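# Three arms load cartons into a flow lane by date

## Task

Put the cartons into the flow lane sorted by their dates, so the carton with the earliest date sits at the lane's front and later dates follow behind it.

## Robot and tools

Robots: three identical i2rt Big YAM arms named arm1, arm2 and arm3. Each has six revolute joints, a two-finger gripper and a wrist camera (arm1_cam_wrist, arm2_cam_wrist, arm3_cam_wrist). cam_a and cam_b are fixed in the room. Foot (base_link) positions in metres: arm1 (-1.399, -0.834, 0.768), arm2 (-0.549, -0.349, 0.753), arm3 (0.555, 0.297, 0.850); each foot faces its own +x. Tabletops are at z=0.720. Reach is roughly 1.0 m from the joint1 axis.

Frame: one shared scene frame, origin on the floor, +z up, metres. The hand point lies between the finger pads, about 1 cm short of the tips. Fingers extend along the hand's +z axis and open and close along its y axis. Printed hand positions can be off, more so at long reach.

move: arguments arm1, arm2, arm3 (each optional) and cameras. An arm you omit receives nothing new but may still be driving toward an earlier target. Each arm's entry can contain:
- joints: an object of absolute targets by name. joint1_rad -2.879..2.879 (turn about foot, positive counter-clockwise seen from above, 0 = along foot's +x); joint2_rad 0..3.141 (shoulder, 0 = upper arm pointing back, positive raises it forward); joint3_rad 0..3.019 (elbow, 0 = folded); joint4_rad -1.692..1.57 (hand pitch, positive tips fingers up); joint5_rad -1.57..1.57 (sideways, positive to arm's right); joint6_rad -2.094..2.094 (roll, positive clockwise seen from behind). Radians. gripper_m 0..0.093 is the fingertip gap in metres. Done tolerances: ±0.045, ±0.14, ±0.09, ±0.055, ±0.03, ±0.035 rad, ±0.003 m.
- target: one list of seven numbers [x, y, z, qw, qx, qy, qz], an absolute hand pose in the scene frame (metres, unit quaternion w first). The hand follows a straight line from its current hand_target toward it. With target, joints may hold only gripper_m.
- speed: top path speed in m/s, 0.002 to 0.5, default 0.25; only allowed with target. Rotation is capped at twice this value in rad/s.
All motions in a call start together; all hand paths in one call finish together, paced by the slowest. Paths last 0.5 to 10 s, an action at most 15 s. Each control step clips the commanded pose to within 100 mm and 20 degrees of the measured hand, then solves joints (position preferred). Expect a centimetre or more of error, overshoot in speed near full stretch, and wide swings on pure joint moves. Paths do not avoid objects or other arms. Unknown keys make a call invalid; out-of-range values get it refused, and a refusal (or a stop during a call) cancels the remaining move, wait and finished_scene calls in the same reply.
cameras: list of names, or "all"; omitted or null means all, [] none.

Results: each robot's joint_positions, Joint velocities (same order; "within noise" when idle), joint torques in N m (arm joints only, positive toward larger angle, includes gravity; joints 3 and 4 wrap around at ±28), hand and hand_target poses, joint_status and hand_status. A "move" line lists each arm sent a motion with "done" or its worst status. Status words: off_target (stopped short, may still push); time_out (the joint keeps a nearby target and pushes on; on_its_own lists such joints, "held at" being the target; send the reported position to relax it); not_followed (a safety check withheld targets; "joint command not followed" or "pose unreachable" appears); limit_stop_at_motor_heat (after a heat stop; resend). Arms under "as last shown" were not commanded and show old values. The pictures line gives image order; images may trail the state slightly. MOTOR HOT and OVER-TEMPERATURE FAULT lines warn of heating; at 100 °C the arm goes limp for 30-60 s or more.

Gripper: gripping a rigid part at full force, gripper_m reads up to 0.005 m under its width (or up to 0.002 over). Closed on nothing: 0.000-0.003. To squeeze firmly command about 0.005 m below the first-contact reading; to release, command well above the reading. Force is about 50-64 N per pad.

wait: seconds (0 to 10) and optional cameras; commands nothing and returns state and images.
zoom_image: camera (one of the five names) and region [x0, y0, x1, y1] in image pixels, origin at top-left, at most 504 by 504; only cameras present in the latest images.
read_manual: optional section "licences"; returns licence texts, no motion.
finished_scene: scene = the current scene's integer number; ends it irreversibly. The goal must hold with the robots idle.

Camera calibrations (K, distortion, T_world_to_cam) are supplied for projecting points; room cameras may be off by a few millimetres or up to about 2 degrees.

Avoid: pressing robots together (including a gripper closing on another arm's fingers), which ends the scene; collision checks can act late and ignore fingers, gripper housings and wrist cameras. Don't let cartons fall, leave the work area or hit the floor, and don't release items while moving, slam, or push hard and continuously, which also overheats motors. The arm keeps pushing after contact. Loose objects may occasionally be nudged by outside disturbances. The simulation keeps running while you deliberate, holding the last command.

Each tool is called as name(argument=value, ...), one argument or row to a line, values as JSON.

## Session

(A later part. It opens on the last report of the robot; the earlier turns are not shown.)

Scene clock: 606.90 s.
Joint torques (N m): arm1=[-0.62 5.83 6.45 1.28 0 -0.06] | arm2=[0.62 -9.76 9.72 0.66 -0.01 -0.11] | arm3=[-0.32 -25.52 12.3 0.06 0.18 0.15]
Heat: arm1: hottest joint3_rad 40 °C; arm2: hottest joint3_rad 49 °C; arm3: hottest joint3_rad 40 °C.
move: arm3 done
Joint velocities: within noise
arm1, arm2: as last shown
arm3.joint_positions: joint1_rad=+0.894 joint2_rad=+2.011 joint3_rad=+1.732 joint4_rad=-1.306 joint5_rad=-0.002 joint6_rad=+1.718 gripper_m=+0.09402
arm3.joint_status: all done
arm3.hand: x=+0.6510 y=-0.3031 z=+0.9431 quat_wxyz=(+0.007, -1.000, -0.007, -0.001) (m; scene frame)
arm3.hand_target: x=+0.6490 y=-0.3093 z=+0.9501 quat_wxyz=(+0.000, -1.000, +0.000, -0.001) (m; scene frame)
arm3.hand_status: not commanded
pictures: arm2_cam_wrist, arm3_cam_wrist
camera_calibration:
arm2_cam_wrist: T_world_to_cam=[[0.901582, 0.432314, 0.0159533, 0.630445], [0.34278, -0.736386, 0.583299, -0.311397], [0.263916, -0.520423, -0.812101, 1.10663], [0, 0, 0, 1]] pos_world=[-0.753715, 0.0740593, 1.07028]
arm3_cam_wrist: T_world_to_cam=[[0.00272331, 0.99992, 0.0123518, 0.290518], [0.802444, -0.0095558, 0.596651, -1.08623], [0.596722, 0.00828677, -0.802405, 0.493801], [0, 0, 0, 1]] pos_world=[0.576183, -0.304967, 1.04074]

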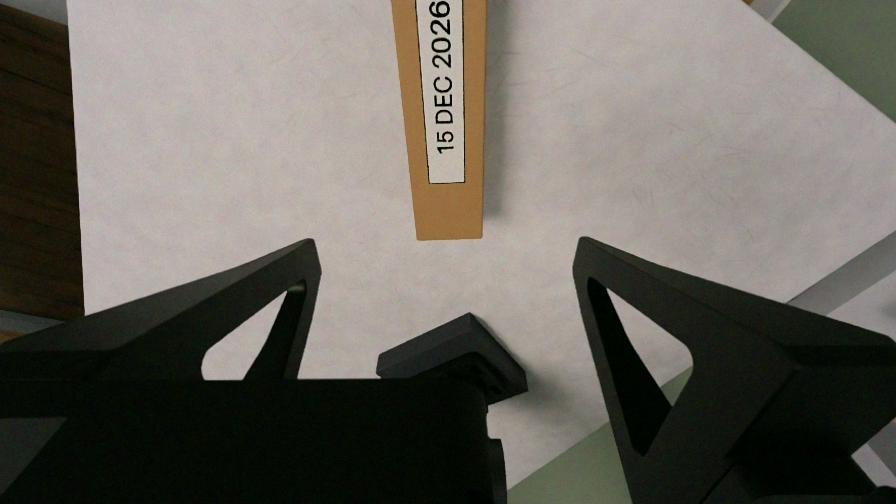

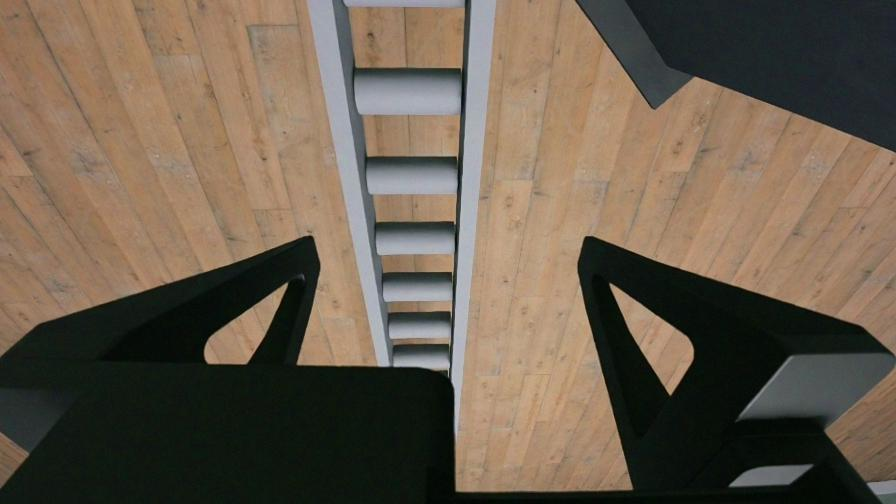

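zoom_image(
  camera="arm3_cam_wrist",
  region=[300, 0, 520, 250],
)

Scaled by 2.016 from the camera's 896x504 image, which has a finer 1280x720 frame.

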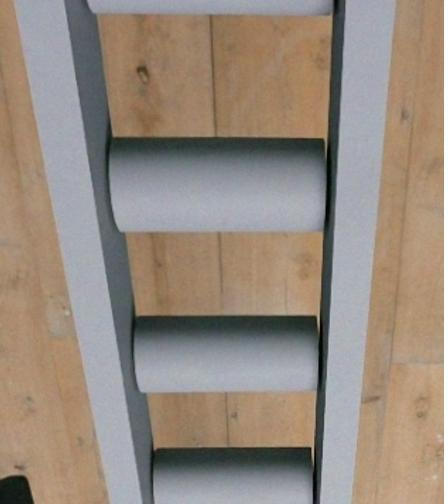

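move(
  arm3={"target": [0.65, -0.31, 0.85, 0, -1.0, 0, 0], "speed": 0.2},
  cameras=["arm3_cam_wrist"],
)

zoom_image(
  camera="arm3_cam_wrist",
  region=[300, 0, 520, 250],
)

Scene clock: 615.13 s.
Joint torques (N m): arm1=[-0.5 5.77 6.45 1.29 0 -0.06] | arm2=[0.62 -9.76 9.7 0.68 0 -0.11] | arm3=[-0.03 -24.23 10.18 0.54 0.22 0.14]
Heat: arm1: hottest joint3_rad 40 °C; arm2: hottest joint3_rad 48 °C; arm3: hottest joint3_rad 41 °C.
move: arm3 done
Joint velocities: within noise
arm1, arm2: as last shown
arm3.joint_positions: joint1_rad=+0.894 joint2_rad=+2.093 joint3_rad=+1.630 joint4_rad=-1.105 joint5_rad=-0.001 joint6_rad=+1.720 gripper_m=+0.09402
arm3.joint_status: not commanded
arm3.hand: x=+0.6517 y=-0.3069 z=+0.8588 quat_wxyz=(-0.001, -1.000, -0.006, -0.002) (m; scene frame)
arm3.hand_target: x=+0.6499 y=-0.3097 z=+0.8501 quat_wxyz=(+0.000, -1.000, +0.000, +0.000) (m; scene frame)
arm3.hand_status: done (0.009 m and 0.7 deg from the pose sent, 0.093 m and 1.1 deg at the start)
pictures: arm3_cam_wrist
camera_calibration:
arm3_cam_wrist: T_world_to_cam=[[0.00468331, 0.999976, -0.00513204, 0.309065], [0.801254, -0.00068191, 0.598325, -1.03433], [0.598307, -0.00691421, -0.801237, 0.419072], [0, 0, 0, 1]] pos_world=[0.576584, -0.306866, 0.95623]

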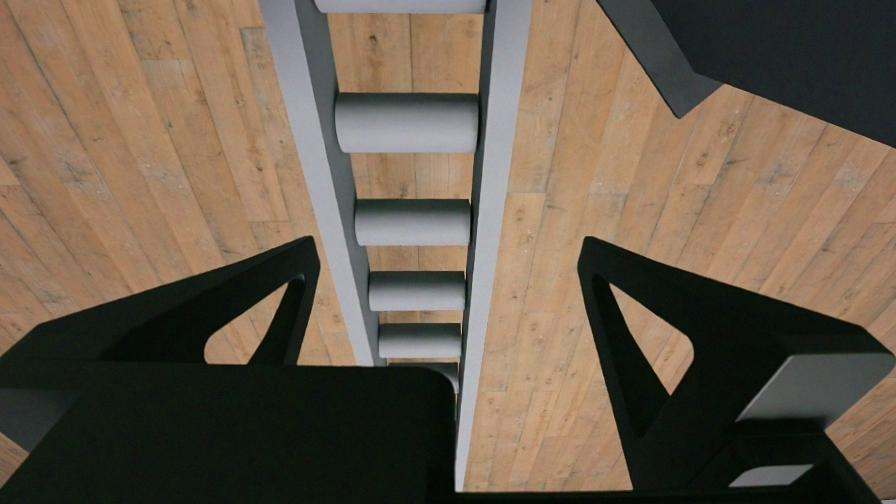

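Scaled by 2.016 from the camera's 896x504 image, which has a finer 1280x720 frame.

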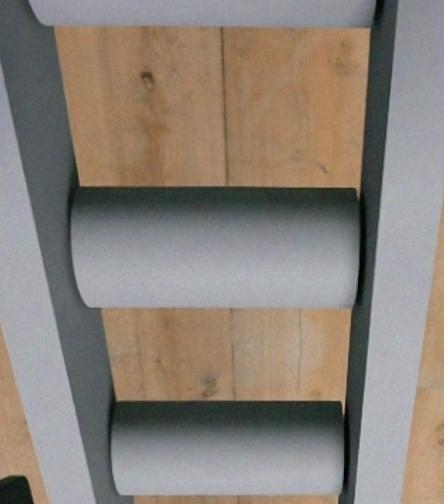

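move(
  arm3={"target": [0.65, -0.31, 1.0, 0, -1.0, 0, 0], "speed": 0.3},
  arm2={"target": [-0.727, 0.003, 0.83, 0, 0.8607, -0.5091, 0], "speed": 0.2},
  cameras=[],
)

move(
  arm3={"joints": {"joint1_rad": -0.325, "joint2_rad": 1.2, "joint3_rad": 1.45, "joint4_rad": -1.3, "joint5_rad": 0, "joint6_rad": 0.511}},
  arm2={"target": [-0.727, 0.003, 0.745, 0, 0.8607, -0.5091, 0], "speed": 0.15},
  cameras=["arm2_cam_wrist"],
)

Scene clock: 646.13 s.
Joint torques (N m): arm1=[-0.62 5.77 6.43 1.28 0 -0.06] | arm2=[0.73 -9.11 8.24 0.79 -0.11 -0.12] | arm3=[-0.15 -23.77 14.6 -0.05 0.21 0.16]
Heat: arm1: hottest joint3_rad 40 °C; arm2: hottest joint3_rad 47 °C; arm3: hottest joint3_rad 41 °C.
move: arm2 done; arm3 off_target
Joint velocities: within noise
arm1: as last shown
arm2.joint_positions: joint1_rad=-0.575 joint2_rad=+1.469 joint3_rad=+0.985 joint4_rad=-1.060 joint5_rad=-0.001 joint6_rad=-0.024 gripper_m=+0.08797
arm2.joint_status: not commanded
arm2.hand: x=-0.7234 y=+0.0071 z=+0.8378 quat_wxyz=(-0.004, +0.855, -0.519, -0.004) (m; scene frame)
arm2.hand_target: x=-0.7269 y=+0.0029 z=+0.8302 quat_wxyz=(+0.000, +0.861, -0.509, +0.000) (m; scene frame)
arm2.hand_status: done (0.010 m and 1.5 deg from the pose sent, 0.145 m and 3.7 deg at the start)
arm3.joint_positions: joint1_rad=+0.894 joint2_rad=+1.968 joint3_rad=+1.799 joint4_rad=-1.419 joint5_rad=-0.001 joint6_rad=+1.720 gripper_m=+0.09402
arm3.joint_status: not commanded
arm3.hand: x=+0.6500 y=-0.2980 z=+0.9933 quat_wxyz=(+0.009, -1.000, -0.005, +0.000) (m; scene frame)
arm3.hand_target: x=+0.6499 y=-0.3096 z=+1.0001 quat_wxyz=(+0.000, -1.000, +0.000, +0.000) (m; scene frame)
arm3.hand_status: off_target (0.014 m and 1.2 deg from the pose sent, 0.141 m and 0.7 deg at the start)
pictures: none
No camera images: "cameras" was empty.

Scene clock: 647.93 s.
Joint torques (N m): arm1=[-0.56 5.71 6.45 1.29 0 -0.06] | arm2=[0.73 -9.76 6.9 0.79 -0.11 -0.11] | arm3=[-0.62 -10.7 11.69 1.31 0.01 -0.06]
Heat: arm1: hottest joint3_rad 40 °C; arm2: hottest joint3_rad 47 °C; arm3: hottest joint3_rad 41 °C.
move: arm2 done; arm3 done
Joint velocities: within noise
arm1: as last shown
arm2.joint_positions: joint1_rad=-0.575 joint2_rad=+1.615 joint3_rad=+0.887 joint4_rad=-0.815 joint5_rad=-0.001 joint6_rad=-0.024 gripper_m=+0.08797
arm2.joint_status: not commanded
arm2.hand: x=-0.7242 y=+0.0087 z=+0.7531 quat_wxyz=(-0.005, +0.855, -0.518, -0.005) (m; scene frame)
arm2.hand_target: x=-0.7269 y=+0.0029 z=+0.7452 quat_wxyz=(+0.000, +0.861, -0.509, +0.000) (m; scene frame)
arm2.hand_status: done (0.010 m and 1.5 deg from the pose sent, 0.093 m and 1.5 deg at the start)
arm3.joint_positions: joint1_rad=-0.317 joint2_rad=+1.191 joint3_rad=+1.451 joint4_rad=-1.303 joint5_rad=+0.002 joint6_rad=+0.519 gripper_m=+0.09403
arm3.joint_status: all done
arm3.hand: x=+0.1736 y=+0.0810 z=+1.2424 quat_wxyz=(-0.129, -0.966, +0.000, +0.226) (m; scene frame)
arm3.hand_target: x=+0.1696 y=+0.0823 z=+1.2386 quat_wxyz=(-0.126, -0.967, +0.000, +0.224) (m; scene frame)
arm3.hand_status: not commanded
pictures: arm2_cam_wrist
camera_calibration:
arm2_cam_wrist: T_world_to_cam=[[0.884309, 0.466647, 0.0154388, 0.6228], [0.380905, -0.740159, 0.554144, -0.12709], [0.270017, -0.484154, -0.832277, 0.949503], [0, 0, 0, 1]] pos_world=[-0.75872, 0.075012, 0.851061]

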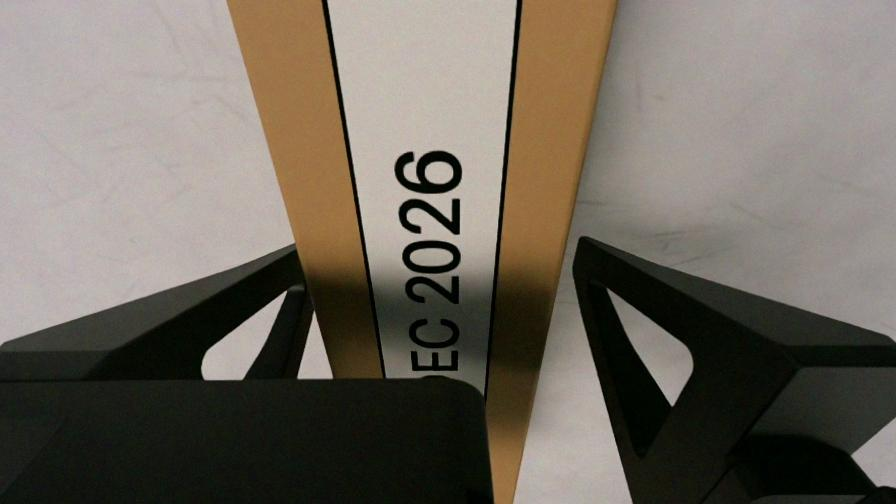

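move(
  arm2={"joints": {"gripper_m": 0.052}},
  arm3={"joints": {"joint1_rad": -0.339, "joint2_rad": 2.02, "joint3_rad": 1.627, "joint4_rad": -1.178, "joint5_rad": 0, "joint6_rad": 0.497}},
  cameras=[],
)

move(
  arm2={"target": [-0.727, 0.003, 0.98, 0, 0.8607, -0.5091, 0], "speed": 0.25},
  cameras=["arm2_cam_wrist", "arm3_cam_wrist"],
)

Scene clock: 657.50 s.
Joint torques (N m): arm1=[-0.56 5.77 6.45 1.31 0 -0.05] | arm2=[0.62 -9.7 6.89 0.79 0.01 -0.11] | arm3=[-9 18.37 10.24 5.42 -0.65 -1.78]
Heat: arm1: hottest joint3_rad 40 °C; arm2: hottest joint3_rad 46 °C; arm3: hottest joint3_rad 41 °C.
move: arm2 off_target; arm3 time_out
Joint velocities: within noise
arm1: as last shown
arm2.joint_positions: joint1_rad=-0.572 joint2_rad=+1.615 joint3_rad=+0.887 joint4_rad=-0.814 joint5_rad=-0.004 joint6_rad=-0.024 gripper_m=+0.06057
arm2.joint_status: gripper_m off_target (ended at +0.06060, target +0.05200)
arm2.hand: x=-0.7256 y=+0.0082 z=+0.7531 quat_wxyz=(-0.003, +0.856, -0.517, -0.006) (m; scene frame)
arm2.hand_target: x=-0.7269 y=+0.0029 z=+0.7452 quat_wxyz=(+0.000, +0.861, -0.509, +0.000) (m; scene frame)
arm2.hand_status: not commanded
arm3.joint_positions: joint1_rad=-0.228 joint2_rad=+1.438 joint3_rad=+1.644 joint4_rad=-1.293 joint5_rad=+0.020 joint6_rad=+0.669 gripper_m=+0.09402
arm3.joint_status: joint1_rad time_out (moved +0.089 of -0.022); joint2_rad time_out (moved +0.246 of +0.829); joint4_rad time_out (moved +0.010 of +0.125); joint6_rad time_out (moved +0.150 of -0.022); the others done
arm3.on_its_own: joint1_rad reads -0.228 and still pushes toward -0.339 since a time_out; joint2_rad reads +1.438 and still pushes toward +1.818 since a time_out (your +2.020 is given up); joint4_rad reads -1.293 and still pushes toward -1.178 since a time_out; joint6_rad reads +0.669 and still pushes toward +0.497 since a time_out
arm3.hand: x=+0.1189 y=-0.0005 z=+1.2248 quat_wxyz=(-0.135, -0.970, +0.032, +0.197) (m; scene frame)
arm3.hand_target: x=+0.0226 y=+0.0094 z=+1.0164 quat_wxyz=(-0.048, -0.995, +0.000, +0.087) (m; scene frame)
arm3.hand_status: not commanded
pictures: none
No camera images: "cameras" was empty.

not run: a stop came earlier in this reply.

move(
  arm3={"joints": {"joint1_rad": -0.325, "joint2_rad": 1.2, "joint3_rad": 1.45, "joint4_rad": -1.3, "joint5_rad": 0, "joint6_rad": 0.511}},
  cameras=["arm3_cam_wrist", "cam_b"],
)

Scene clock: 662.40 s.
Joint torques (N m): arm1=[-0.56 5.77 6.46 1.31 0 -0.06] | arm2=[0.62 -9.76 6.91 0.79 0.01 -0.11] | arm3=[0.91 -12.45 12.26 1.1 0.09 -0.05]
Heat: arm1: hottest joint3_rad 40 °C; arm2: hottest joint3_rad 46 °C; arm3: hottest joint3_rad 41 °C.
move: arm3 done
Joint velocities: within noise
arm1, arm2: as last shown
arm3.joint_positions: joint1_rad=-0.334 joint2_rad=+1.206 joint3_rad=+1.446 joint4_rad=-1.297 joint5_rad=+0.000 joint6_rad=+0.519 gripper_m=+0.09402
arm3.joint_status: all done
arm3.hand: x=+0.1662 y=+0.0849 z=+1.2344 quat_wxyz=(-0.124, -0.967, +0.008, +0.221) (m; scene frame)
arm3.hand_target: x=+0.1694 y=+0.0824 z=+1.2384 quat_wxyz=(-0.126, -0.967, +0.000, +0.223) (m; scene frame)
arm3.hand_status: not commanded
pictures: arm3_cam_wrist, cam_b
camera_calibration:
arm3_cam_wrist: T_world_to_cam=[[-0.0258743, 0.967166, -0.252823, 0.23512], [0.980722, 0.07356, 0.181033, -0.390781], [0.193687, -0.243265, -0.950425, 1.28461], [0, 0, 0, 1]] pos_world=[0.140519, 0.113847, 1.35111]

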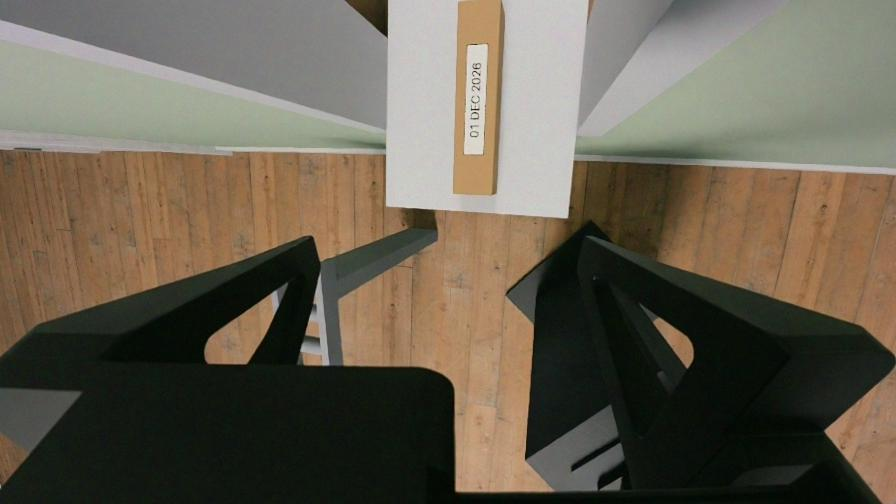

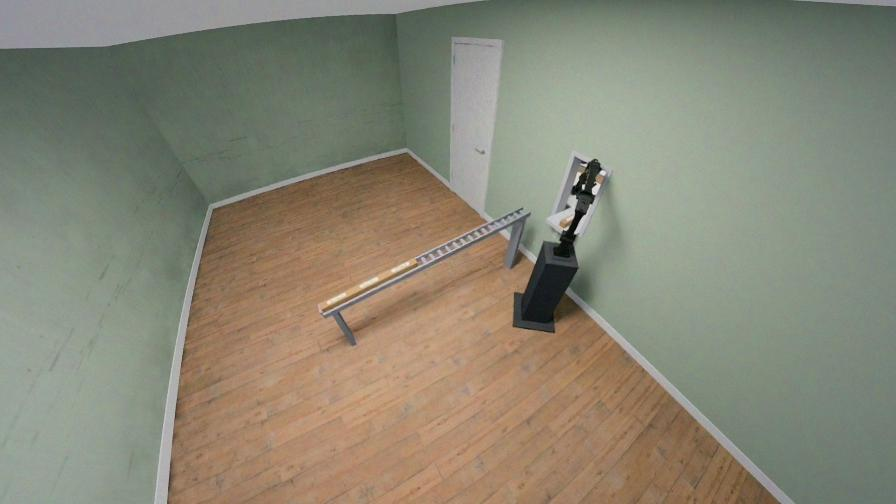

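move(
  arm3={"target": [0.11, 0.055, 0.97, 0, -1.0, 0, 0], "speed": 0.35},
  arm2={"target": [-0.727, 0.003, 0.98, 0, 0.8607, -0.5091, 0], "speed": 0.25},
  cameras=[],
)

move(
  arm3={"target": [0.027, 0.01, 0.89, 0, -1.0, 0, 0], "speed": 0.25},
  cameras=["arm2_cam_wrist", "arm3_cam_wrist"],
)

Scene clock: 667.83 s.
Joint torques (N m): arm1=[-0.56 5.77 6.46 1.28 0 -0.06] | arm2=[0.5 -8.88 15.39 -0.25 0 -0.12] | arm3=[0.09 -19.43 14.06 0.57 0.14 -0.02]
Heat: arm1: hottest joint3_rad 40 °C; arm2: hottest joint3_rad 46 °C; arm3: hottest joint3_rad 41 °C.
move: arm2 off_target; arm3 off_target
Joint velocities: within noise
arm1.joint_positions: joint1_rad=+0.617 joint2_rad=+0.444 joint3_rad=+1.497 joint4_rad=-1.493 joint5_rad=+0.005 joint6_rad=+0.009 gripper_m=+0.08797
arm1.joint_status: not commanded
arm1.hand: x=-1.3849 y=-0.9567 z=+1.3489 quat_wxyz=(-0.403, -0.560, -0.633, +0.350) (m; scene frame)
arm1.hand_target: x=-1.3865 y=-0.9581 z=+1.3477 quat_wxyz=(-0.396, -0.564, -0.633, +0.352) (m; scene frame)
arm1.hand_status: not commanded
arm2.joint_positions: joint1_rad=-0.572 joint2_rad=+1.349 joint3_rad=+1.186 joint4_rad=-1.450 joint5_rad=-0.004 joint6_rad=-0.025 gripper_m=+0.06057
arm2.joint_status: not commanded
arm2.hand: x=-0.7152 y=-0.0141 z=+0.9547 quat_wxyz=(+0.016, +0.855, -0.517, +0.024) (m; scene frame)
arm2.hand_target: x=-0.7263 y=+0.0015 z=+0.9799 quat_wxyz=(+0.000, +0.861, -0.509, +0.000) (m; scene frame)
arm2.hand_status: off_target (0.033 m and 3.5 deg from the pose sent, 0.227 m and 1.4 deg at the start)
arm3.joint_positions: joint1_rad=-0.334 joint2_rad=+1.715 joint3_rad=+1.334 joint4_rad=-1.233 joint5_rad=+0.000 joint6_rad=+0.509 gripper_m=+0.09402
arm3.joint_status: not commanded
arm3.hand: x=+0.1270 y=+0.0631 z=+0.9569 quat_wxyz=(+0.010, -1.000, +0.003, -0.020) (m; scene frame)
arm3.hand_target: x=+0.1106 y=+0.0554 z=+0.9704 quat_wxyz=(+0.000, -1.000, +0.000, +0.000) (m; scene frame)
arm3.hand_status: off_target (0.023 m and 2.6 deg from the pose sent, 0.272 m and 29.4 deg at the start)
pictures: none
No camera images: "cameras" was empty.

Scene clock: 669.30 s.
Joint torques (N m): arm1=[-0.56 5.71 6.45 1.29 0.01 -0.06] | arm2=[0.5 -8.94 15.38 -0.21 0 -0.12] | arm3=[-0.21 -23.53 13.72 0.17 0.13 -0.03]
Heat: arm1: hottest joint3_rad 40 °C; arm2: hottest joint3_rad 47 °C; arm3: hottest joint3_rad 41 °C.
move: arm3 off_target
Joint velocities: within noise
arm1, arm2: as last shown
arm2.joint_positions: joint1_rad=-0.572 joint2_rad=+1.349 joint3_rad=+1.186 joint4_rad=-1.451 joint5_rad=-0.004 joint6_rad=-0.025 gripper_m=+0.06057
arm2.hand: x=-0.7152 y=-0.0142 z=+0.9547 quat_wxyz=(+0.016, +0.855, -0.517, +0.024) (m; scene frame)
arm3.joint_positions: joint1_rad=-0.334 joint2_rad=+2.011 joint3_rad=+1.572 joint4_rad=-1.152 joint5_rad=+0.000 joint6_rad=+0.508 gripper_m=+0.09402
arm3.joint_status: not commanded
arm3.hand: x=+0.0413 y=+0.0160 z=+0.8847 quat_wxyz=(+0.005, -1.000, +0.003, -0.010) (m; scene frame)
arm3.hand_target: x=+0.0274 y=+0.0103 z=+0.8902 quat_wxyz=(+0.000, -1.000, +0.000, +0.000) (m; scene frame)
arm3.hand_status: off_target (0.016 m and 1.3 deg from the pose sent, 0.132 m and 2.7 deg at the start)
pictures: arm2_cam_wrist, arm3_cam_wrist
camera_calibration:
arm2_cam_wrist: T_world_to_cam=[[0.882776, 0.469673, 0.0106245, 0.625886], [0.365697, -0.701193, 0.612041, -0.324791], [0.294909, -0.53641, -0.790755, 1.08119], [0, 0, 0, 1]] pos_world=[-0.752596, 0.0582601, 1.04709]
arm3_cam_wrist: T_world_to_cam=[[0.0214032, 0.999741, 0.00776794, -0.0228637], [0.790722, -0.021682, 0.611791, -0.571737], [0.611801, -0.00695203, -0.790981, 0.79762], [0, 0, 0, 1]] pos_world=[-0.0354103, 0.0160064, 0.980863]

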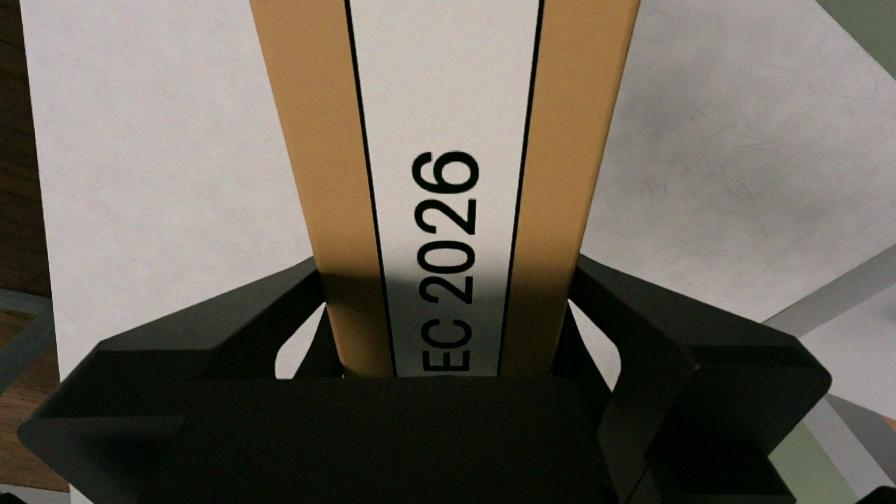

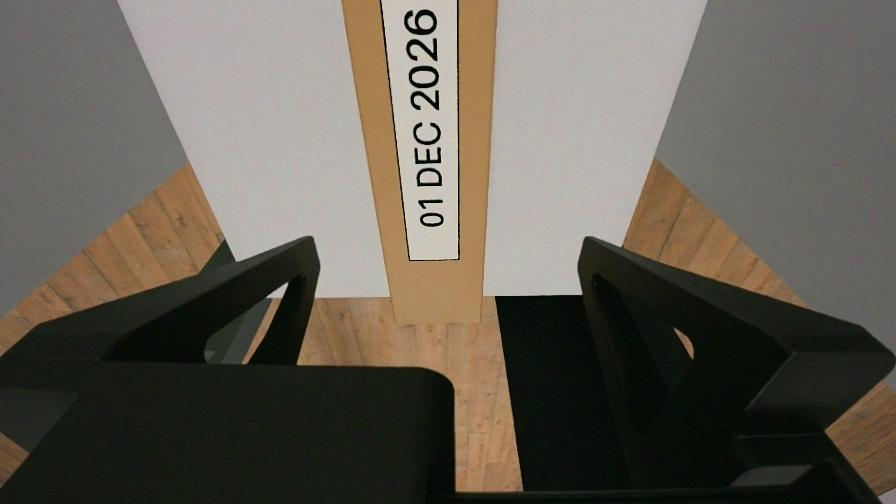

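move(
  arm3={"target": [0.012, 0.005, 0.835, 0, -1.0, 0, 0], "speed": 0.2},
  cameras=["arm3_cam_wrist"],
)

Scene clock: 681.47 s.
Joint torques (N m): arm1=[-0.56 5.77 6.46 1.29 0 -0.06] | arm2=[0.5 -8.94 15.36 -0.21 0.01 -0.12] | arm3=[-0.5 -24.35 13.29 0.61 0.14 -0.03]
Heat: arm1: hottest joint3_rad 40 °C; arm2: hottest joint3_rad 53 °C; arm3: hottest joint3_rad 42 °C.
move: arm3 off_target
Joint velocities: within noise
arm1, arm2: as last shown
arm2.hand: x=-0.7152 y=-0.0142 z=+0.9547 quat_wxyz=(+0.016, +0.856, -0.517, +0.024) (m; scene frame)
arm3.joint_positions: joint1_rad=-0.334 joint2_rad=+2.111 joint3_rad=+1.587 joint4_rad=-1.076 joint5_rad=+0.000 joint6_rad=+0.503 gripper_m=+0.09402
arm3.joint_status: not commanded
arm3.hand: x=+0.0302 y=+0.0098 z=+0.8322 quat_wxyz=(+0.007, -1.000, +0.001, -0.014) (m; scene frame)
arm3.hand_target: x=+0.0125 y=+0.0053 z=+0.8355 quat_wxyz=(+0.000, -1.000, +0.000, +0.000) (m; scene frame)
arm3.hand_status: off_target (0.019 m and 1.8 deg from the pose sent, 0.059 m and 1.4 deg at the start)
pictures: arm3_cam_wrist
camera_calibration:
arm3_cam_wrist: T_world_to_cam=[[0.0166918, 0.999786, 0.0121859, -0.0196251], [0.785859, -0.0206535, 0.618061, -0.53599], [0.61818, -0.000740162, -0.786036, 0.758444], [0, 0, 0, 1]] pos_world=[-0.0473153, 0.00911218, 0.927678]

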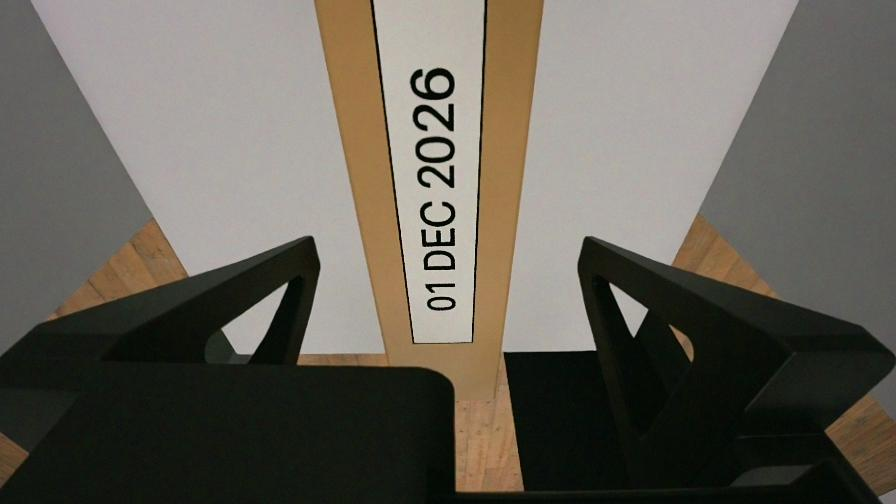

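move(
  arm3={"target": [0.002, 0.003, 0.806, -0.006, -1.0, 0, 0.013], "speed": 0.15},
  cameras=["arm3_cam_wrist"],
)

Scene clock: 687.83 s.
Joint torques (N m): arm1=[-0.62 5.71 6.45 1.28 0.01 -0.06] | arm2=[0.5 -8.88 15.35 -0.2 0.01 -0.11] | arm3=[-0.91 -24.06 12.55 0.68 0.18 -0.03]
Heat: arm1: hottest joint3_rad 40 °C; arm2: hottest joint3_rad 55 °C; arm3: hottest joint3_rad 42 °C.
move: arm3 off_target
Joint velocities: within noise
arm1, arm2: as last shown
arm3.joint_positions: joint1_rad=-0.334 joint2_rad=+2.148 joint3_rad=+1.587 joint4_rad=-0.997 joint5_rad=+0.000 joint6_rad=+0.499 gripper_m=+0.09402
arm3.joint_status: not commanded
arm3.hand: x=+0.0183 y=+0.0033 z=+0.8104 quat_wxyz=(-0.003, -1.000, -0.002, +0.004) (m; scene frame)
arm3.hand_target: x=+0.0026 y=+0.0033 z=+0.8062 quat_wxyz=(-0.006, -1.000, +0.000, +0.013) (m; scene frame)
arm3.hand_status: off_target (0.017 m and 1.1 deg from the pose sent, 0.039 m and 3.5 deg at the start)
pictures: arm3_cam_wrist
camera_calibration:
arm3_cam_wrist: T_world_to_cam=[[0.0125806, 0.999884, -0.00860623, 0.00429731], [0.808116, -0.00509811, 0.589001, -0.490271], [0.588888, -0.0143648, -0.808087, 0.767125], [0, 0, 0, 1]] pos_world=[-0.0556089, 0.00422335, 0.908711]

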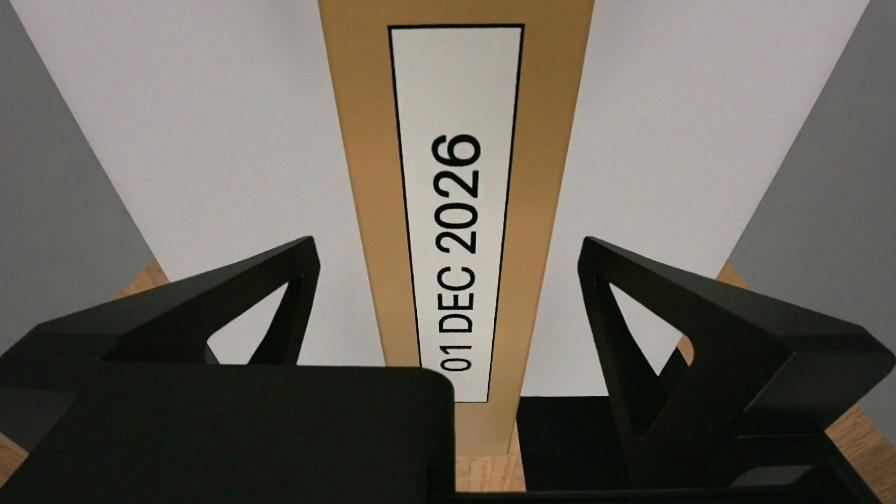

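zoom_image(
  camera="arm3_cam_wrist",
  region=[300, 250, 620, 500],
)

Scaled by 1.575 from the camera's 896x504 image, which has a finer 1280x720 frame.

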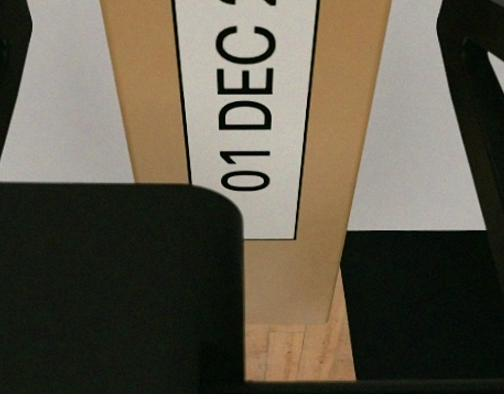

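move(
  arm3={"target": [0.009, 0.002, 0.790, -0.004, -1.0, 0, 0.010], "speed": 0.1},
  cameras=["arm3_cam_wrist"],
)

Scene clock: 712.40 s.
Joint torques (N m): arm1=[-0.56 5.77 6.45 1.29 0 -0.06] | arm2=[0.5 -9 15.36 -0.21 0 -0.12] | arm3=[-0.21 -23.71 10.48 0.75 0.16 0.04]
Heat: arm1: hottest joint3_rad 40 °C; arm2: hottest joint3_rad 61 °C; arm3: hottest joint3_rad 42 °C.
move: arm3 off_target
Joint velocities: within noise
arm1, arm2: as last shown
arm3.joint_positions: joint1_rad=-0.334 joint2_rad=+2.158 joint3_rad=+1.587 joint4_rad=-0.967 joint5_rad=+0.000 joint6_rad=+0.499 gripper_m=+0.09402
arm3.joint_status: not commanded
arm3.hand: x=+0.0133 y=+0.0007 z=+0.8049 quat_wxyz=(-0.007, -1.000, -0.002, +0.013) (m; scene frame)
arm3.hand_target: x=+0.0094 y=+0.0022 z=+0.7902 quat_wxyz=(-0.004, -1.000, +0.000, +0.010) (m; scene frame)
arm3.hand_status: off_target (0.016 m and 0.6 deg from the pose sent, 0.022 m and 0.7 deg at the start)
pictures: arm3_cam_wrist
camera_calibration:
arm3_cam_wrist: T_world_to_cam=[[0.0120896, 0.999767, -0.0179057, 0.0144814], [0.818631, 0.000386762, 0.574319, -0.47132], [0.574192, -0.0216015, -0.818436, 0.774075], [0, 0, 0, 1]] pos_world=[-0.0588055, 0.00242549, 0.904478]

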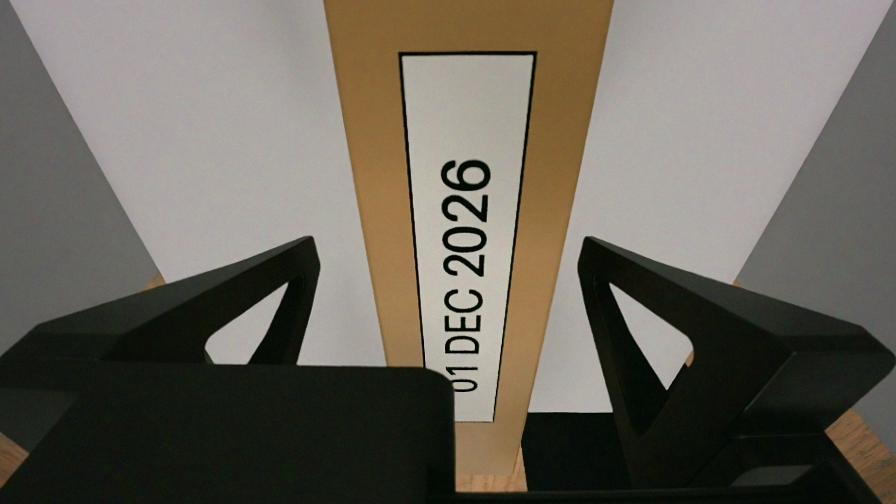

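move(
  arm3={"target": [0.018, 0.003, 0.778, 0, -1.0, 0, 0.004], "speed": 0.1},
  arm2={"joints": {"joint1_rad": -1.0, "joint2_rad": 0.9, "joint3_rad": 0.8, "joint4_rad": -1.45}},
  cameras=["arm3_cam_wrist"],
)

Scene clock: 717.37 s.
Joint torques (N m): arm1=[-0.56 5.71 6.48 1.26 0 -0.06] | arm2=[-0.79 -3.31 9.77 0.23 -0.11 -0.1] | arm3=[0.44 -23.53 8.76 0.8 0.18 0.11]
Heat: arm1: hottest joint3_rad 40 °C; arm2: hottest joint3_rad 61 °C; arm3: hottest joint3_rad 42 °C.
move: arm2 done; arm3 off_target
Joint velocities: within noise
arm1: as last shown
arm2.joint_positions: joint1_rad=-0.990 joint2_rad=+0.912 joint3_rad=+0.804 joint4_rad=-1.448 joint5_rad=-0.001 joint6_rad=-0.027 gripper_m=+0.06058
arm2.joint_status: all done
arm2.hand: x=-0.5595 y=-0.1200 z=+0.9349 quat_wxyz=(-0.004, +0.731, -0.683, +0.002) (m; scene frame)
arm2.hand_target: x=-0.5575 y=-0.1223 z=+0.9359 quat_wxyz=(-0.005, +0.730, -0.683, -0.001) (m; scene frame)
arm2.hand_status: not commanded
arm3.joint_positions: joint1_rad=-0.334 joint2_rad=+2.165 joint3_rad=+1.581 joint4_rad=-0.951 joint5_rad=+0.002 joint6_rad=+0.499 gripper_m=+0.09402
arm3.joint_status: not commanded
arm3.hand: x=+0.0132 y=+0.0009 z=+0.7989 quat_wxyz=(-0.008, -1.000, -0.002, +0.015) (m; scene frame)
arm3.hand_target: x=+0.0186 y=+0.0033 z=+0.7784 quat_wxyz=(+0.000, -1.000, +0.000, +0.004) (m; scene frame)
arm3.hand_status: off_target (0.022 m and 1.6 deg from the pose sent, 0.027 m and 1.4 deg at the start)
pictures: arm3_cam_wrist
camera_calibration:
arm3_cam_wrist: T_world_to_cam=[[0.0120255, 0.99976, -0.0183115, 0.0144378], [0.820777, 0.000590295, 0.571248, -0.465322], [0.571122, -0.0218992, -0.820573, 0.771039], [0, 0, 0, 1]] pos_world=[-0.0586049, 0.00272555, 0.898772]

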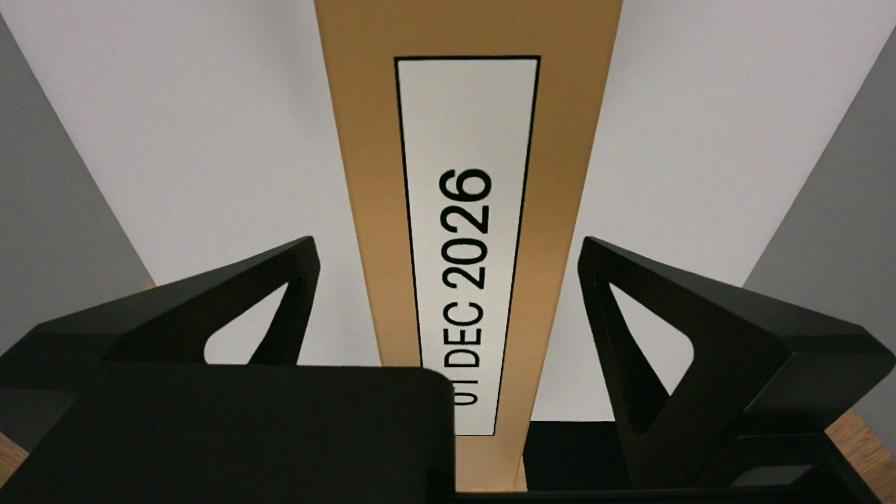

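move(
  arm3={"joints": {"gripper_m": 0.052}},
  cameras=["arm3_cam_wrist"],
)

Scene clock: 721.73 s.
Joint torques (N m): arm1=[-0.56 5.77 6.46 1.29 0 -0.06] | arm2=[-0.79 -3.25 9.78 0.23 -0.11 -0.1] | arm3=[0.21 -23.65 8.81 0.76 0.05 0.11]
Heat: arm1: hottest joint3_rad 40 °C; arm2: hottest joint3_rad 60 °C; arm3: hottest joint3_rad 42 °C.
move: arm3 off_target
Joint velocities: within noise
arm1, arm2: as last shown
arm3.joint_positions: joint1_rad=-0.334 joint2_rad=+2.165 joint3_rad=+1.580 joint4_rad=-0.951 joint5_rad=+0.006 joint6_rad=+0.499 gripper_m=+0.05856
arm3.joint_status: gripper_m off_target (ended at +0.05859, target +0.05200)
arm3.hand: x=+0.0129 y=+0.0015 z=+0.7988 quat_wxyz=(-0.006, -1.000, -0.002, +0.016) (m; scene frame)
arm3.hand_target: x=+0.0185 y=+0.0033 z=+0.7784 quat_wxyz=(+0.000, -1.000, +0.000, +0.004) (m; scene frame)
arm3.hand_status: not commanded
pictures: arm3_cam_wrist
camera_calibration:
arm3_cam_wrist: T_world_to_cam=[[0.0121366, 0.999814, -0.014976, 0.0111498], [0.821826, -0.00144207, 0.569737, -0.463871], [0.56961, -0.0192224, -0.82169, 0.772091], [0, 0, 0, 1]] pos_world=[-0.0587045, 0.00302476, 0.898872]

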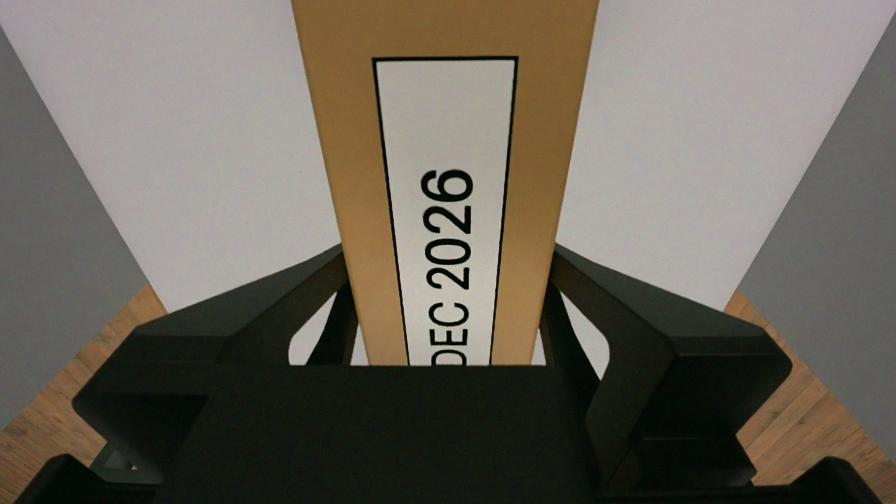

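move(
  arm3={"target": [0.02, 0.004, 0.91, 0, -1.0, 0, 0], "speed": 0.2},
  cameras=[],
)

move(
  arm3={"target": [0.24, 0.12, 1.0, 0, -1.0, 0, 0], "speed": 0.3},
  cameras=["arm3_cam_wrist", "cam_b"],
)

Scene clock: 732.30 s.
Joint torques (N m): arm1=[-0.56 5.83 6.46 1.28 0 -0.06] | arm2=[-0.79 -3.31 9.78 0.21 -0.11 -0.1] | arm3=[-0.03 -26.52 14.6 -0.13 -0.04 0.11]
Heat: arm1: hottest joint3_rad 40 °C; arm2: hottest joint3_rad 58 °C; arm3: hottest joint3_rad 42 °C.
move: arm3 off_target
Joint velocities: within noise
arm1, arm2: as last shown
arm3.joint_positions: joint1_rad=-0.334 joint2_rad=+2.040 joint3_rad=+1.621 joint4_rad=-1.202 joint5_rad=+0.004 joint6_rad=+0.499 gripper_m=+0.05856
arm3.joint_status: not commanded
arm3.hand: x=+0.0368 y=+0.0144 z=+0.8853 quat_wxyz=(+0.014, -1.000, -0.002, -0.022) (m; scene frame)
arm3.hand_target: x=+0.0211 y=+0.0046 z=+0.9105 quat_wxyz=(+0.000, -1.000, +0.000, +0.000) (m; scene frame)
arm3.hand_status: off_target (0.032 m and 3.0 deg from the pose sent, 0.111 m and 2.0 deg at the start)
pictures: none
No camera images: "cameras" was empty.

Scene clock: 734.03 s.
Joint torques (N m): arm1=[-0.56 5.71 6.43 1.29 0 -0.06] | arm2=[-0.73 -3.25 9.78 0.21 -0.11 -0.1] | arm3=[0.85 -14.1 10.84 -0.08 -0.01 0.13]
Heat: arm1: hottest joint3_rad 40 °C; arm2: hottest joint3_rad 58 °C; arm3: hottest joint3_rad 42 °C.
move: arm3 done
Joint velocities: within noise
arm1.joint_positions: joint1_rad=+0.617 joint2_rad=+0.444 joint3_rad=+1.497 joint4_rad=-1.493 joint5_rad=+0.005 joint6_rad=+0.009 gripper_m=+0.08797
arm1.joint_status: not commanded
arm1.hand: x=-1.3849 y=-0.9567 z=+1.3489 quat_wxyz=(-0.403, -0.560, -0.633, +0.350) (m; scene frame)
arm1.hand_target: x=-1.3865 y=-0.9581 z=+1.3477 quat_wxyz=(-0.396, -0.564, -0.633, +0.352) (m; scene frame)
arm1.hand_status: not commanded
arm2: as last shown
arm3.joint_positions: joint1_rad=-0.332 joint2_rad=+1.343 joint3_rad=+1.010 joint4_rad=-1.245 joint5_rad=+0.003 joint6_rad=+0.507 gripper_m=+0.05856
arm3.joint_status: not commanded
arm3.hand: x=+0.2371 y=+0.1238 z=+0.9935 quat_wxyz=(+0.003, -1.000, +0.002, -0.003) (m; scene frame)
arm3.hand_target: x=+0.2399 y=+0.1201 z=+1.0000 quat_wxyz=(+0.000, -1.000, +0.000, +0.000) (m; scene frame)
arm3.hand_status: done (0.008 m and 0.6 deg from the pose sent, 0.256 m and 3.0 deg at the start)
pictures: arm3_cam_wrist, cam_b
camera_calibration:
arm3_cam_wrist: T_world_to_cam=[[0.0190961, 0.999808, 0.00434143, -0.13171], [0.798999, -0.0178707, 0.601067, -0.782526], [0.601029, -0.00800922, -0.799187, 0.775437], [0, 0, 0, 1]] pos_world=[0.161692, 0.123911, 1.09064]

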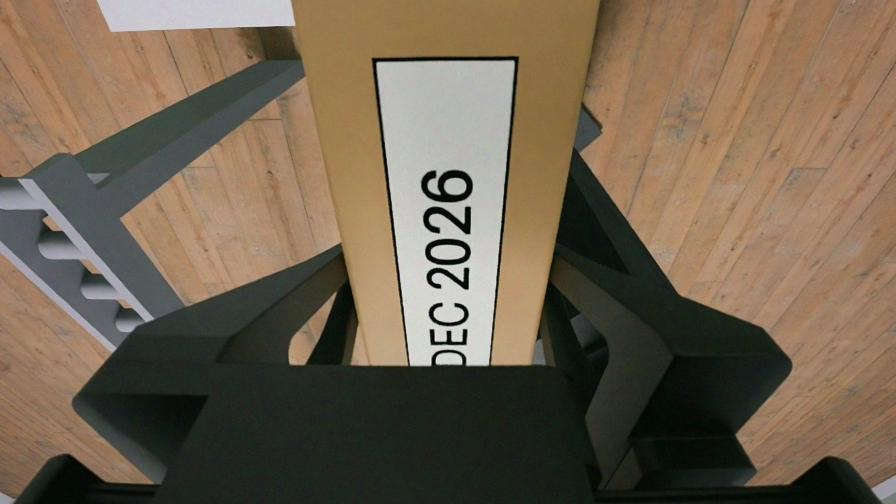

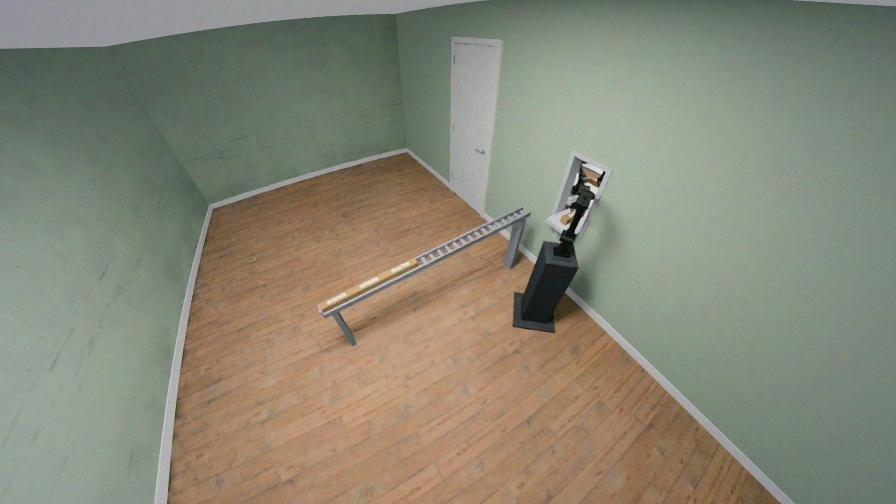

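move(
  arm3={"joints": {"joint1_rad": 0.89, "joint2_rad": 1.343, "joint3_rad": 1.01, "joint4_rad": -1.25, "joint5_rad": 0, "joint6_rad": 1.726}},
  arm2={"joints": {"joint1_rad": -1.803, "joint2_rad": 1.409, "joint3_rad": 1.316, "joint4_rad": -1.452, "joint5_rad": -0.015, "joint6_rad": 0.796}},
  cameras=["arm3_cam_wrist"],
)

Scene clock: 738.70 s.
Joint torques (N m): arm1=[-0.5 5.77 6.46 1.31 0 -0.05] | arm2=[-0.32 -10.17 15.47 -0.05 -0.03 0.1] | arm3=[0.85 -12.51 10.59 0.03 0.11 0.14]
Heat: arm1: hottest joint3_rad 40 °C; arm2: hottest joint3_rad 57 °C; arm3: hottest joint3_rad 41 °C.
move: arm2 done; arm3 done
Joint velocities: within noise
arm1: as last shown
arm2.joint_positions: joint1_rad=-1.801 joint2_rad=+1.410 joint3_rad=+1.244 joint4_rad=-1.447 joint5_rad=-0.013 joint6_rad=+0.785 gripper_m=+0.06060
arm2.joint_status: all done
arm2.hand: x=-0.2773 y=-0.0621 z=+0.9587 quat_wxyz=(+0.015, +0.008, -1.000, +0.016) (m; scene frame)
arm2.hand_target: x=-0.2633 y=-0.0479 z=+0.9862 quat_wxyz=(-0.008, +0.002, -1.000, -0.008) (m; scene frame)
arm2.hand_status: not commanded
arm3.joint_positions: joint1_rad=+0.883 joint2_rad=+1.343 joint3_rad=+1.006 joint4_rad=-1.245 joint5_rad=+0.000 joint6_rad=+1.718 gripper_m=+0.05857
arm3.joint_status: all done
arm3.hand: x=+0.6069 y=-0.0586 z=+0.9927 quat_wxyz=(+0.006, -1.000, -0.001, +0.000) (m; scene frame)
arm3.hand_target: x=+0.6097 y=-0.0586 z=+0.9942 quat_wxyz=(+0.006, -1.000, +0.000, +0.000) (m; scene frame)
arm3.hand_status: not commanded
pictures: arm3_cam_wrist
camera_calibration:
arm3_cam_wrist: T_world_to_cam=[[0.0145903, 0.999849, 0.00945188, 0.0413056], [0.80298, -0.0173493, 0.595754, -1.07786], [0.595828, -0.00110254, -0.803111, 0.558561], [0, 0, 0, 1]] pos_world=[0.53209, -0.0593836, 1.09033]

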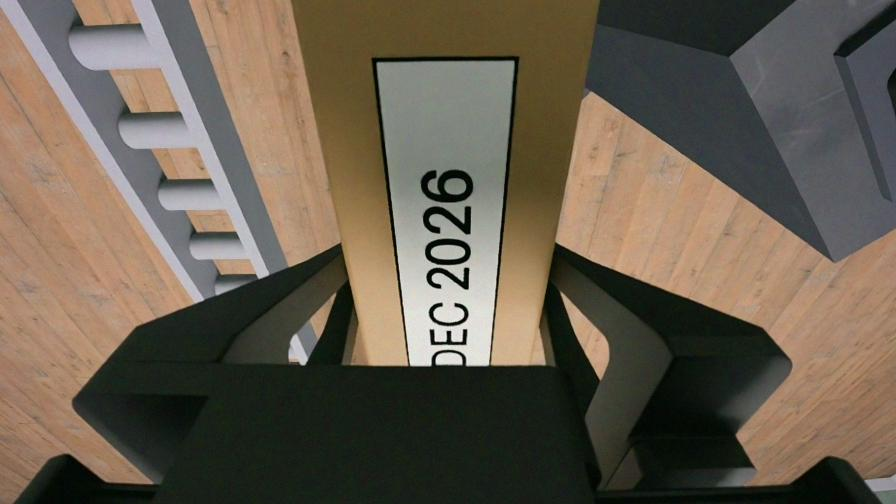

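move(
  arm3={"target": [0.75, -0.33, 0.96, 0, -0.99834, 0, 0.0576], "speed": 0.3},
  arm2={"target": [-0.10, -0.03, 0.97, 0, 0, 1, 0], "speed": 0.25},
  cameras=["arm3_cam_wrist"],
)

Scene clock: 764.70 s.
Joint torques (N m): arm1=[-0.56 5.77 6.46 1.29 0 -0.06] | arm2=[-0.62 -15.68 15.66 -0.34 0 -0.11] | arm3=[0.44 -26.7 16.14 -0.21 0.32 0.15]
Heat: arm1: hottest joint3_rad 40 °C; arm2: hottest joint3_rad 57 °C; arm3: hottest joint3_rad 42 °C.
move: arm2 off_target; arm3 off_target
Joint velocities: within noise
arm1: as last shown
arm2.joint_positions: joint1_rad=-1.987 joint2_rad=+1.776 joint3_rad=+1.645 joint4_rad=-1.497 joint5_rad=-0.013 joint6_rad=+0.620 gripper_m=+0.06060
arm2.joint_status: not commanded
arm2.hand: x=-0.1184 y=-0.0394 z=+0.9457 quat_wxyz=(+0.022, -0.003, -1.000, +0.017) (m; scene frame)
arm2.hand_target: x=-0.1015 y=-0.0311 z=+0.9701 quat_wxyz=(-0.001, +0.000, -1.000, +0.000) (m; scene frame)
arm2.hand_status: off_target (0.032 m and 3.2 deg from the pose sent, 0.181 m and 2.7 deg at the start)
arm3.joint_positions: joint1_rad=+1.061 joint2_rad=+2.140 joint3_rad=+1.947 joint4_rad=-1.453 joint5_rad=+0.108 joint6_rad=+1.897 gripper_m=+0.05857
arm3.joint_status: not commanded
arm3.hand: x=+0.7416 y=-0.3142 z=+0.9458 quat_wxyz=(+0.019, -0.998, -0.002, +0.062) (m; scene frame)
arm3.hand_target: x=+0.7497 y=-0.3288 z=+0.9603 quat_wxyz=(-0.001, -0.998, +0.000, +0.057) (m; scene frame)
arm3.hand_status: off_target (0.023 m and 2.2 deg from the pose sent, 0.309 m and 6.7 deg at the start)
pictures: arm3_cam_wrist
camera_calibration:
arm3_cam_wrist: T_world_to_cam=[[0.0126818, 0.999372, 0.0330963, 0.274247], [0.870733, -0.0273098, 0.490997, -1.11686], [0.491593, 0.0225913, -0.870532, 0.588909], [0, 0, 0, 1]] pos_world=[0.679506, -0.317881, 1.05196]

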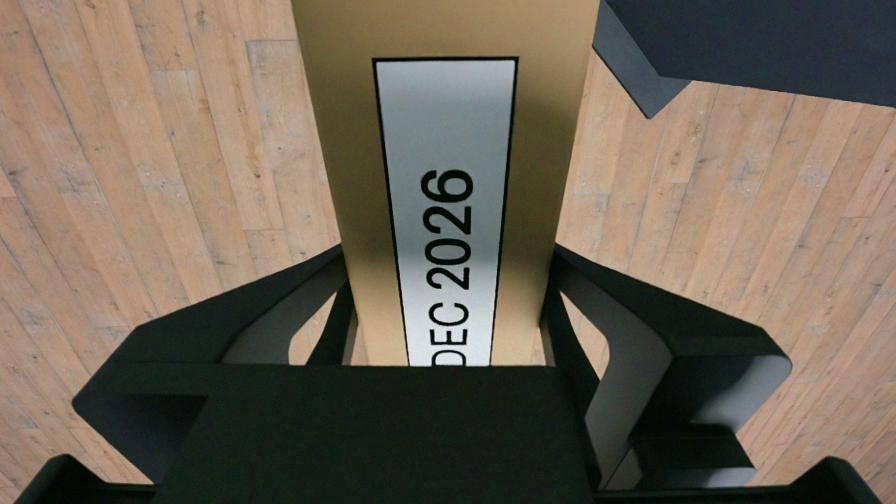

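move(
  arm3={"target": [0.752, -0.338, 0.87, -0.006, -0.99834, 0, 0.0576], "speed": 0.2},
  arm2={"target": [0.045, 0.012, 0.90, 0, 0, 1, 0], "speed": 0.2},
  cameras=["arm3_cam_wrist"],
)

zoom_image(
  camera="arm3_cam_wrist",
  region=[200, 0, 700, 380],
)

Scene clock: 772.37 s.
Joint torques (N m): arm1=[-0.5 5.71 6.46 1.29 0.01 -0.06] | arm2=[-0.79 -21.89 15.82 -0.29 0 -0.11] | arm3=[0.38 -28.51 10.99 0.43 0.31 0.14]
Heat: arm1: hottest joint3_rad 40 °C; arm2: hottest joint3_rad 59 °C; arm3: hottest joint3_rad 42 °C.
move: arm2 off_target; arm3 done
Joint velocities: within noise
arm1: as last shown
arm2.joint_positions: joint1_rad=-2.054 joint2_rad=+2.235 joint3_rad=+2.193 joint4_rad=-1.582 joint5_rad=-0.013 joint6_rad=+0.551 gripper_m=+0.06060
arm2.joint_status: not commanded
arm2.hand: x=+0.0270 y=+0.0071 z=+0.8796 quat_wxyz=(+0.022, -0.002, -1.000, +0.014) (m; scene frame)
arm2.hand_target: x=+0.0435 y=+0.0111 z=+0.9002 quat_wxyz=(-0.001, +0.000, -1.000, +0.000) (m; scene frame)
arm2.hand_status: off_target (0.028 m and 3.0 deg from the pose sent, 0.177 m and 3.2 deg at the start)
arm3.joint_positions: joint1_rad=+1.061 joint2_rad=+2.235 joint3_rad=+1.905 joint4_rad=-1.281 joint5_rad=+0.111 joint6_rad=+1.897 gripper_m=+0.05857
arm3.joint_status: not commanded
arm3.hand: x=+0.7478 y=-0.3342 z=+0.8688 quat_wxyz=(+0.001, -0.998, -0.001, +0.058) (m; scene frame)
arm3.hand_target: x=+0.7521 y=-0.3379 z=+0.8700 quat_wxyz=(-0.006, -0.998, +0.000, +0.057) (m; scene frame)
arm3.hand_status: done (0.006 m and 0.8 deg from the pose sent, 0.080 m and 2.9 deg at the start)
pictures: arm3_cam_wrist
camera_calibration:
arm3_cam_wrist: T_world_to_cam=[[0.0129137, 0.999914, -0.00205898, 0.327212], [0.866828, -0.0101684, 0.498503, -1.08291], [0.49844, -0.00822231, -0.866885, 0.500695], [0, 0, 0, 1]] pos_world=[0.684906, -0.334079, 0.974554]

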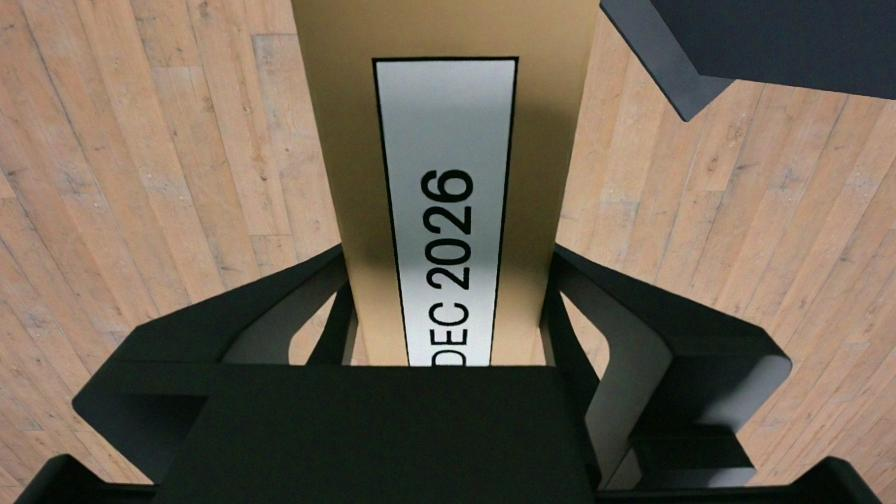

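Scaled by 1.008 from the camera's 896x504 image, which has a finer 1280x720 frame.

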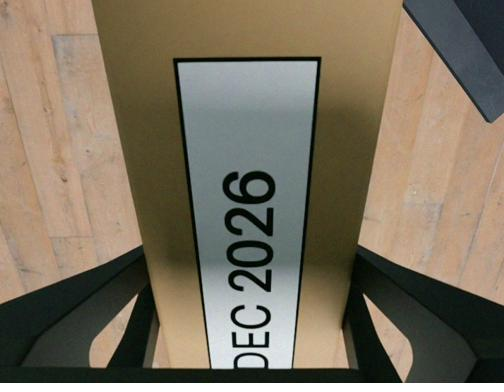

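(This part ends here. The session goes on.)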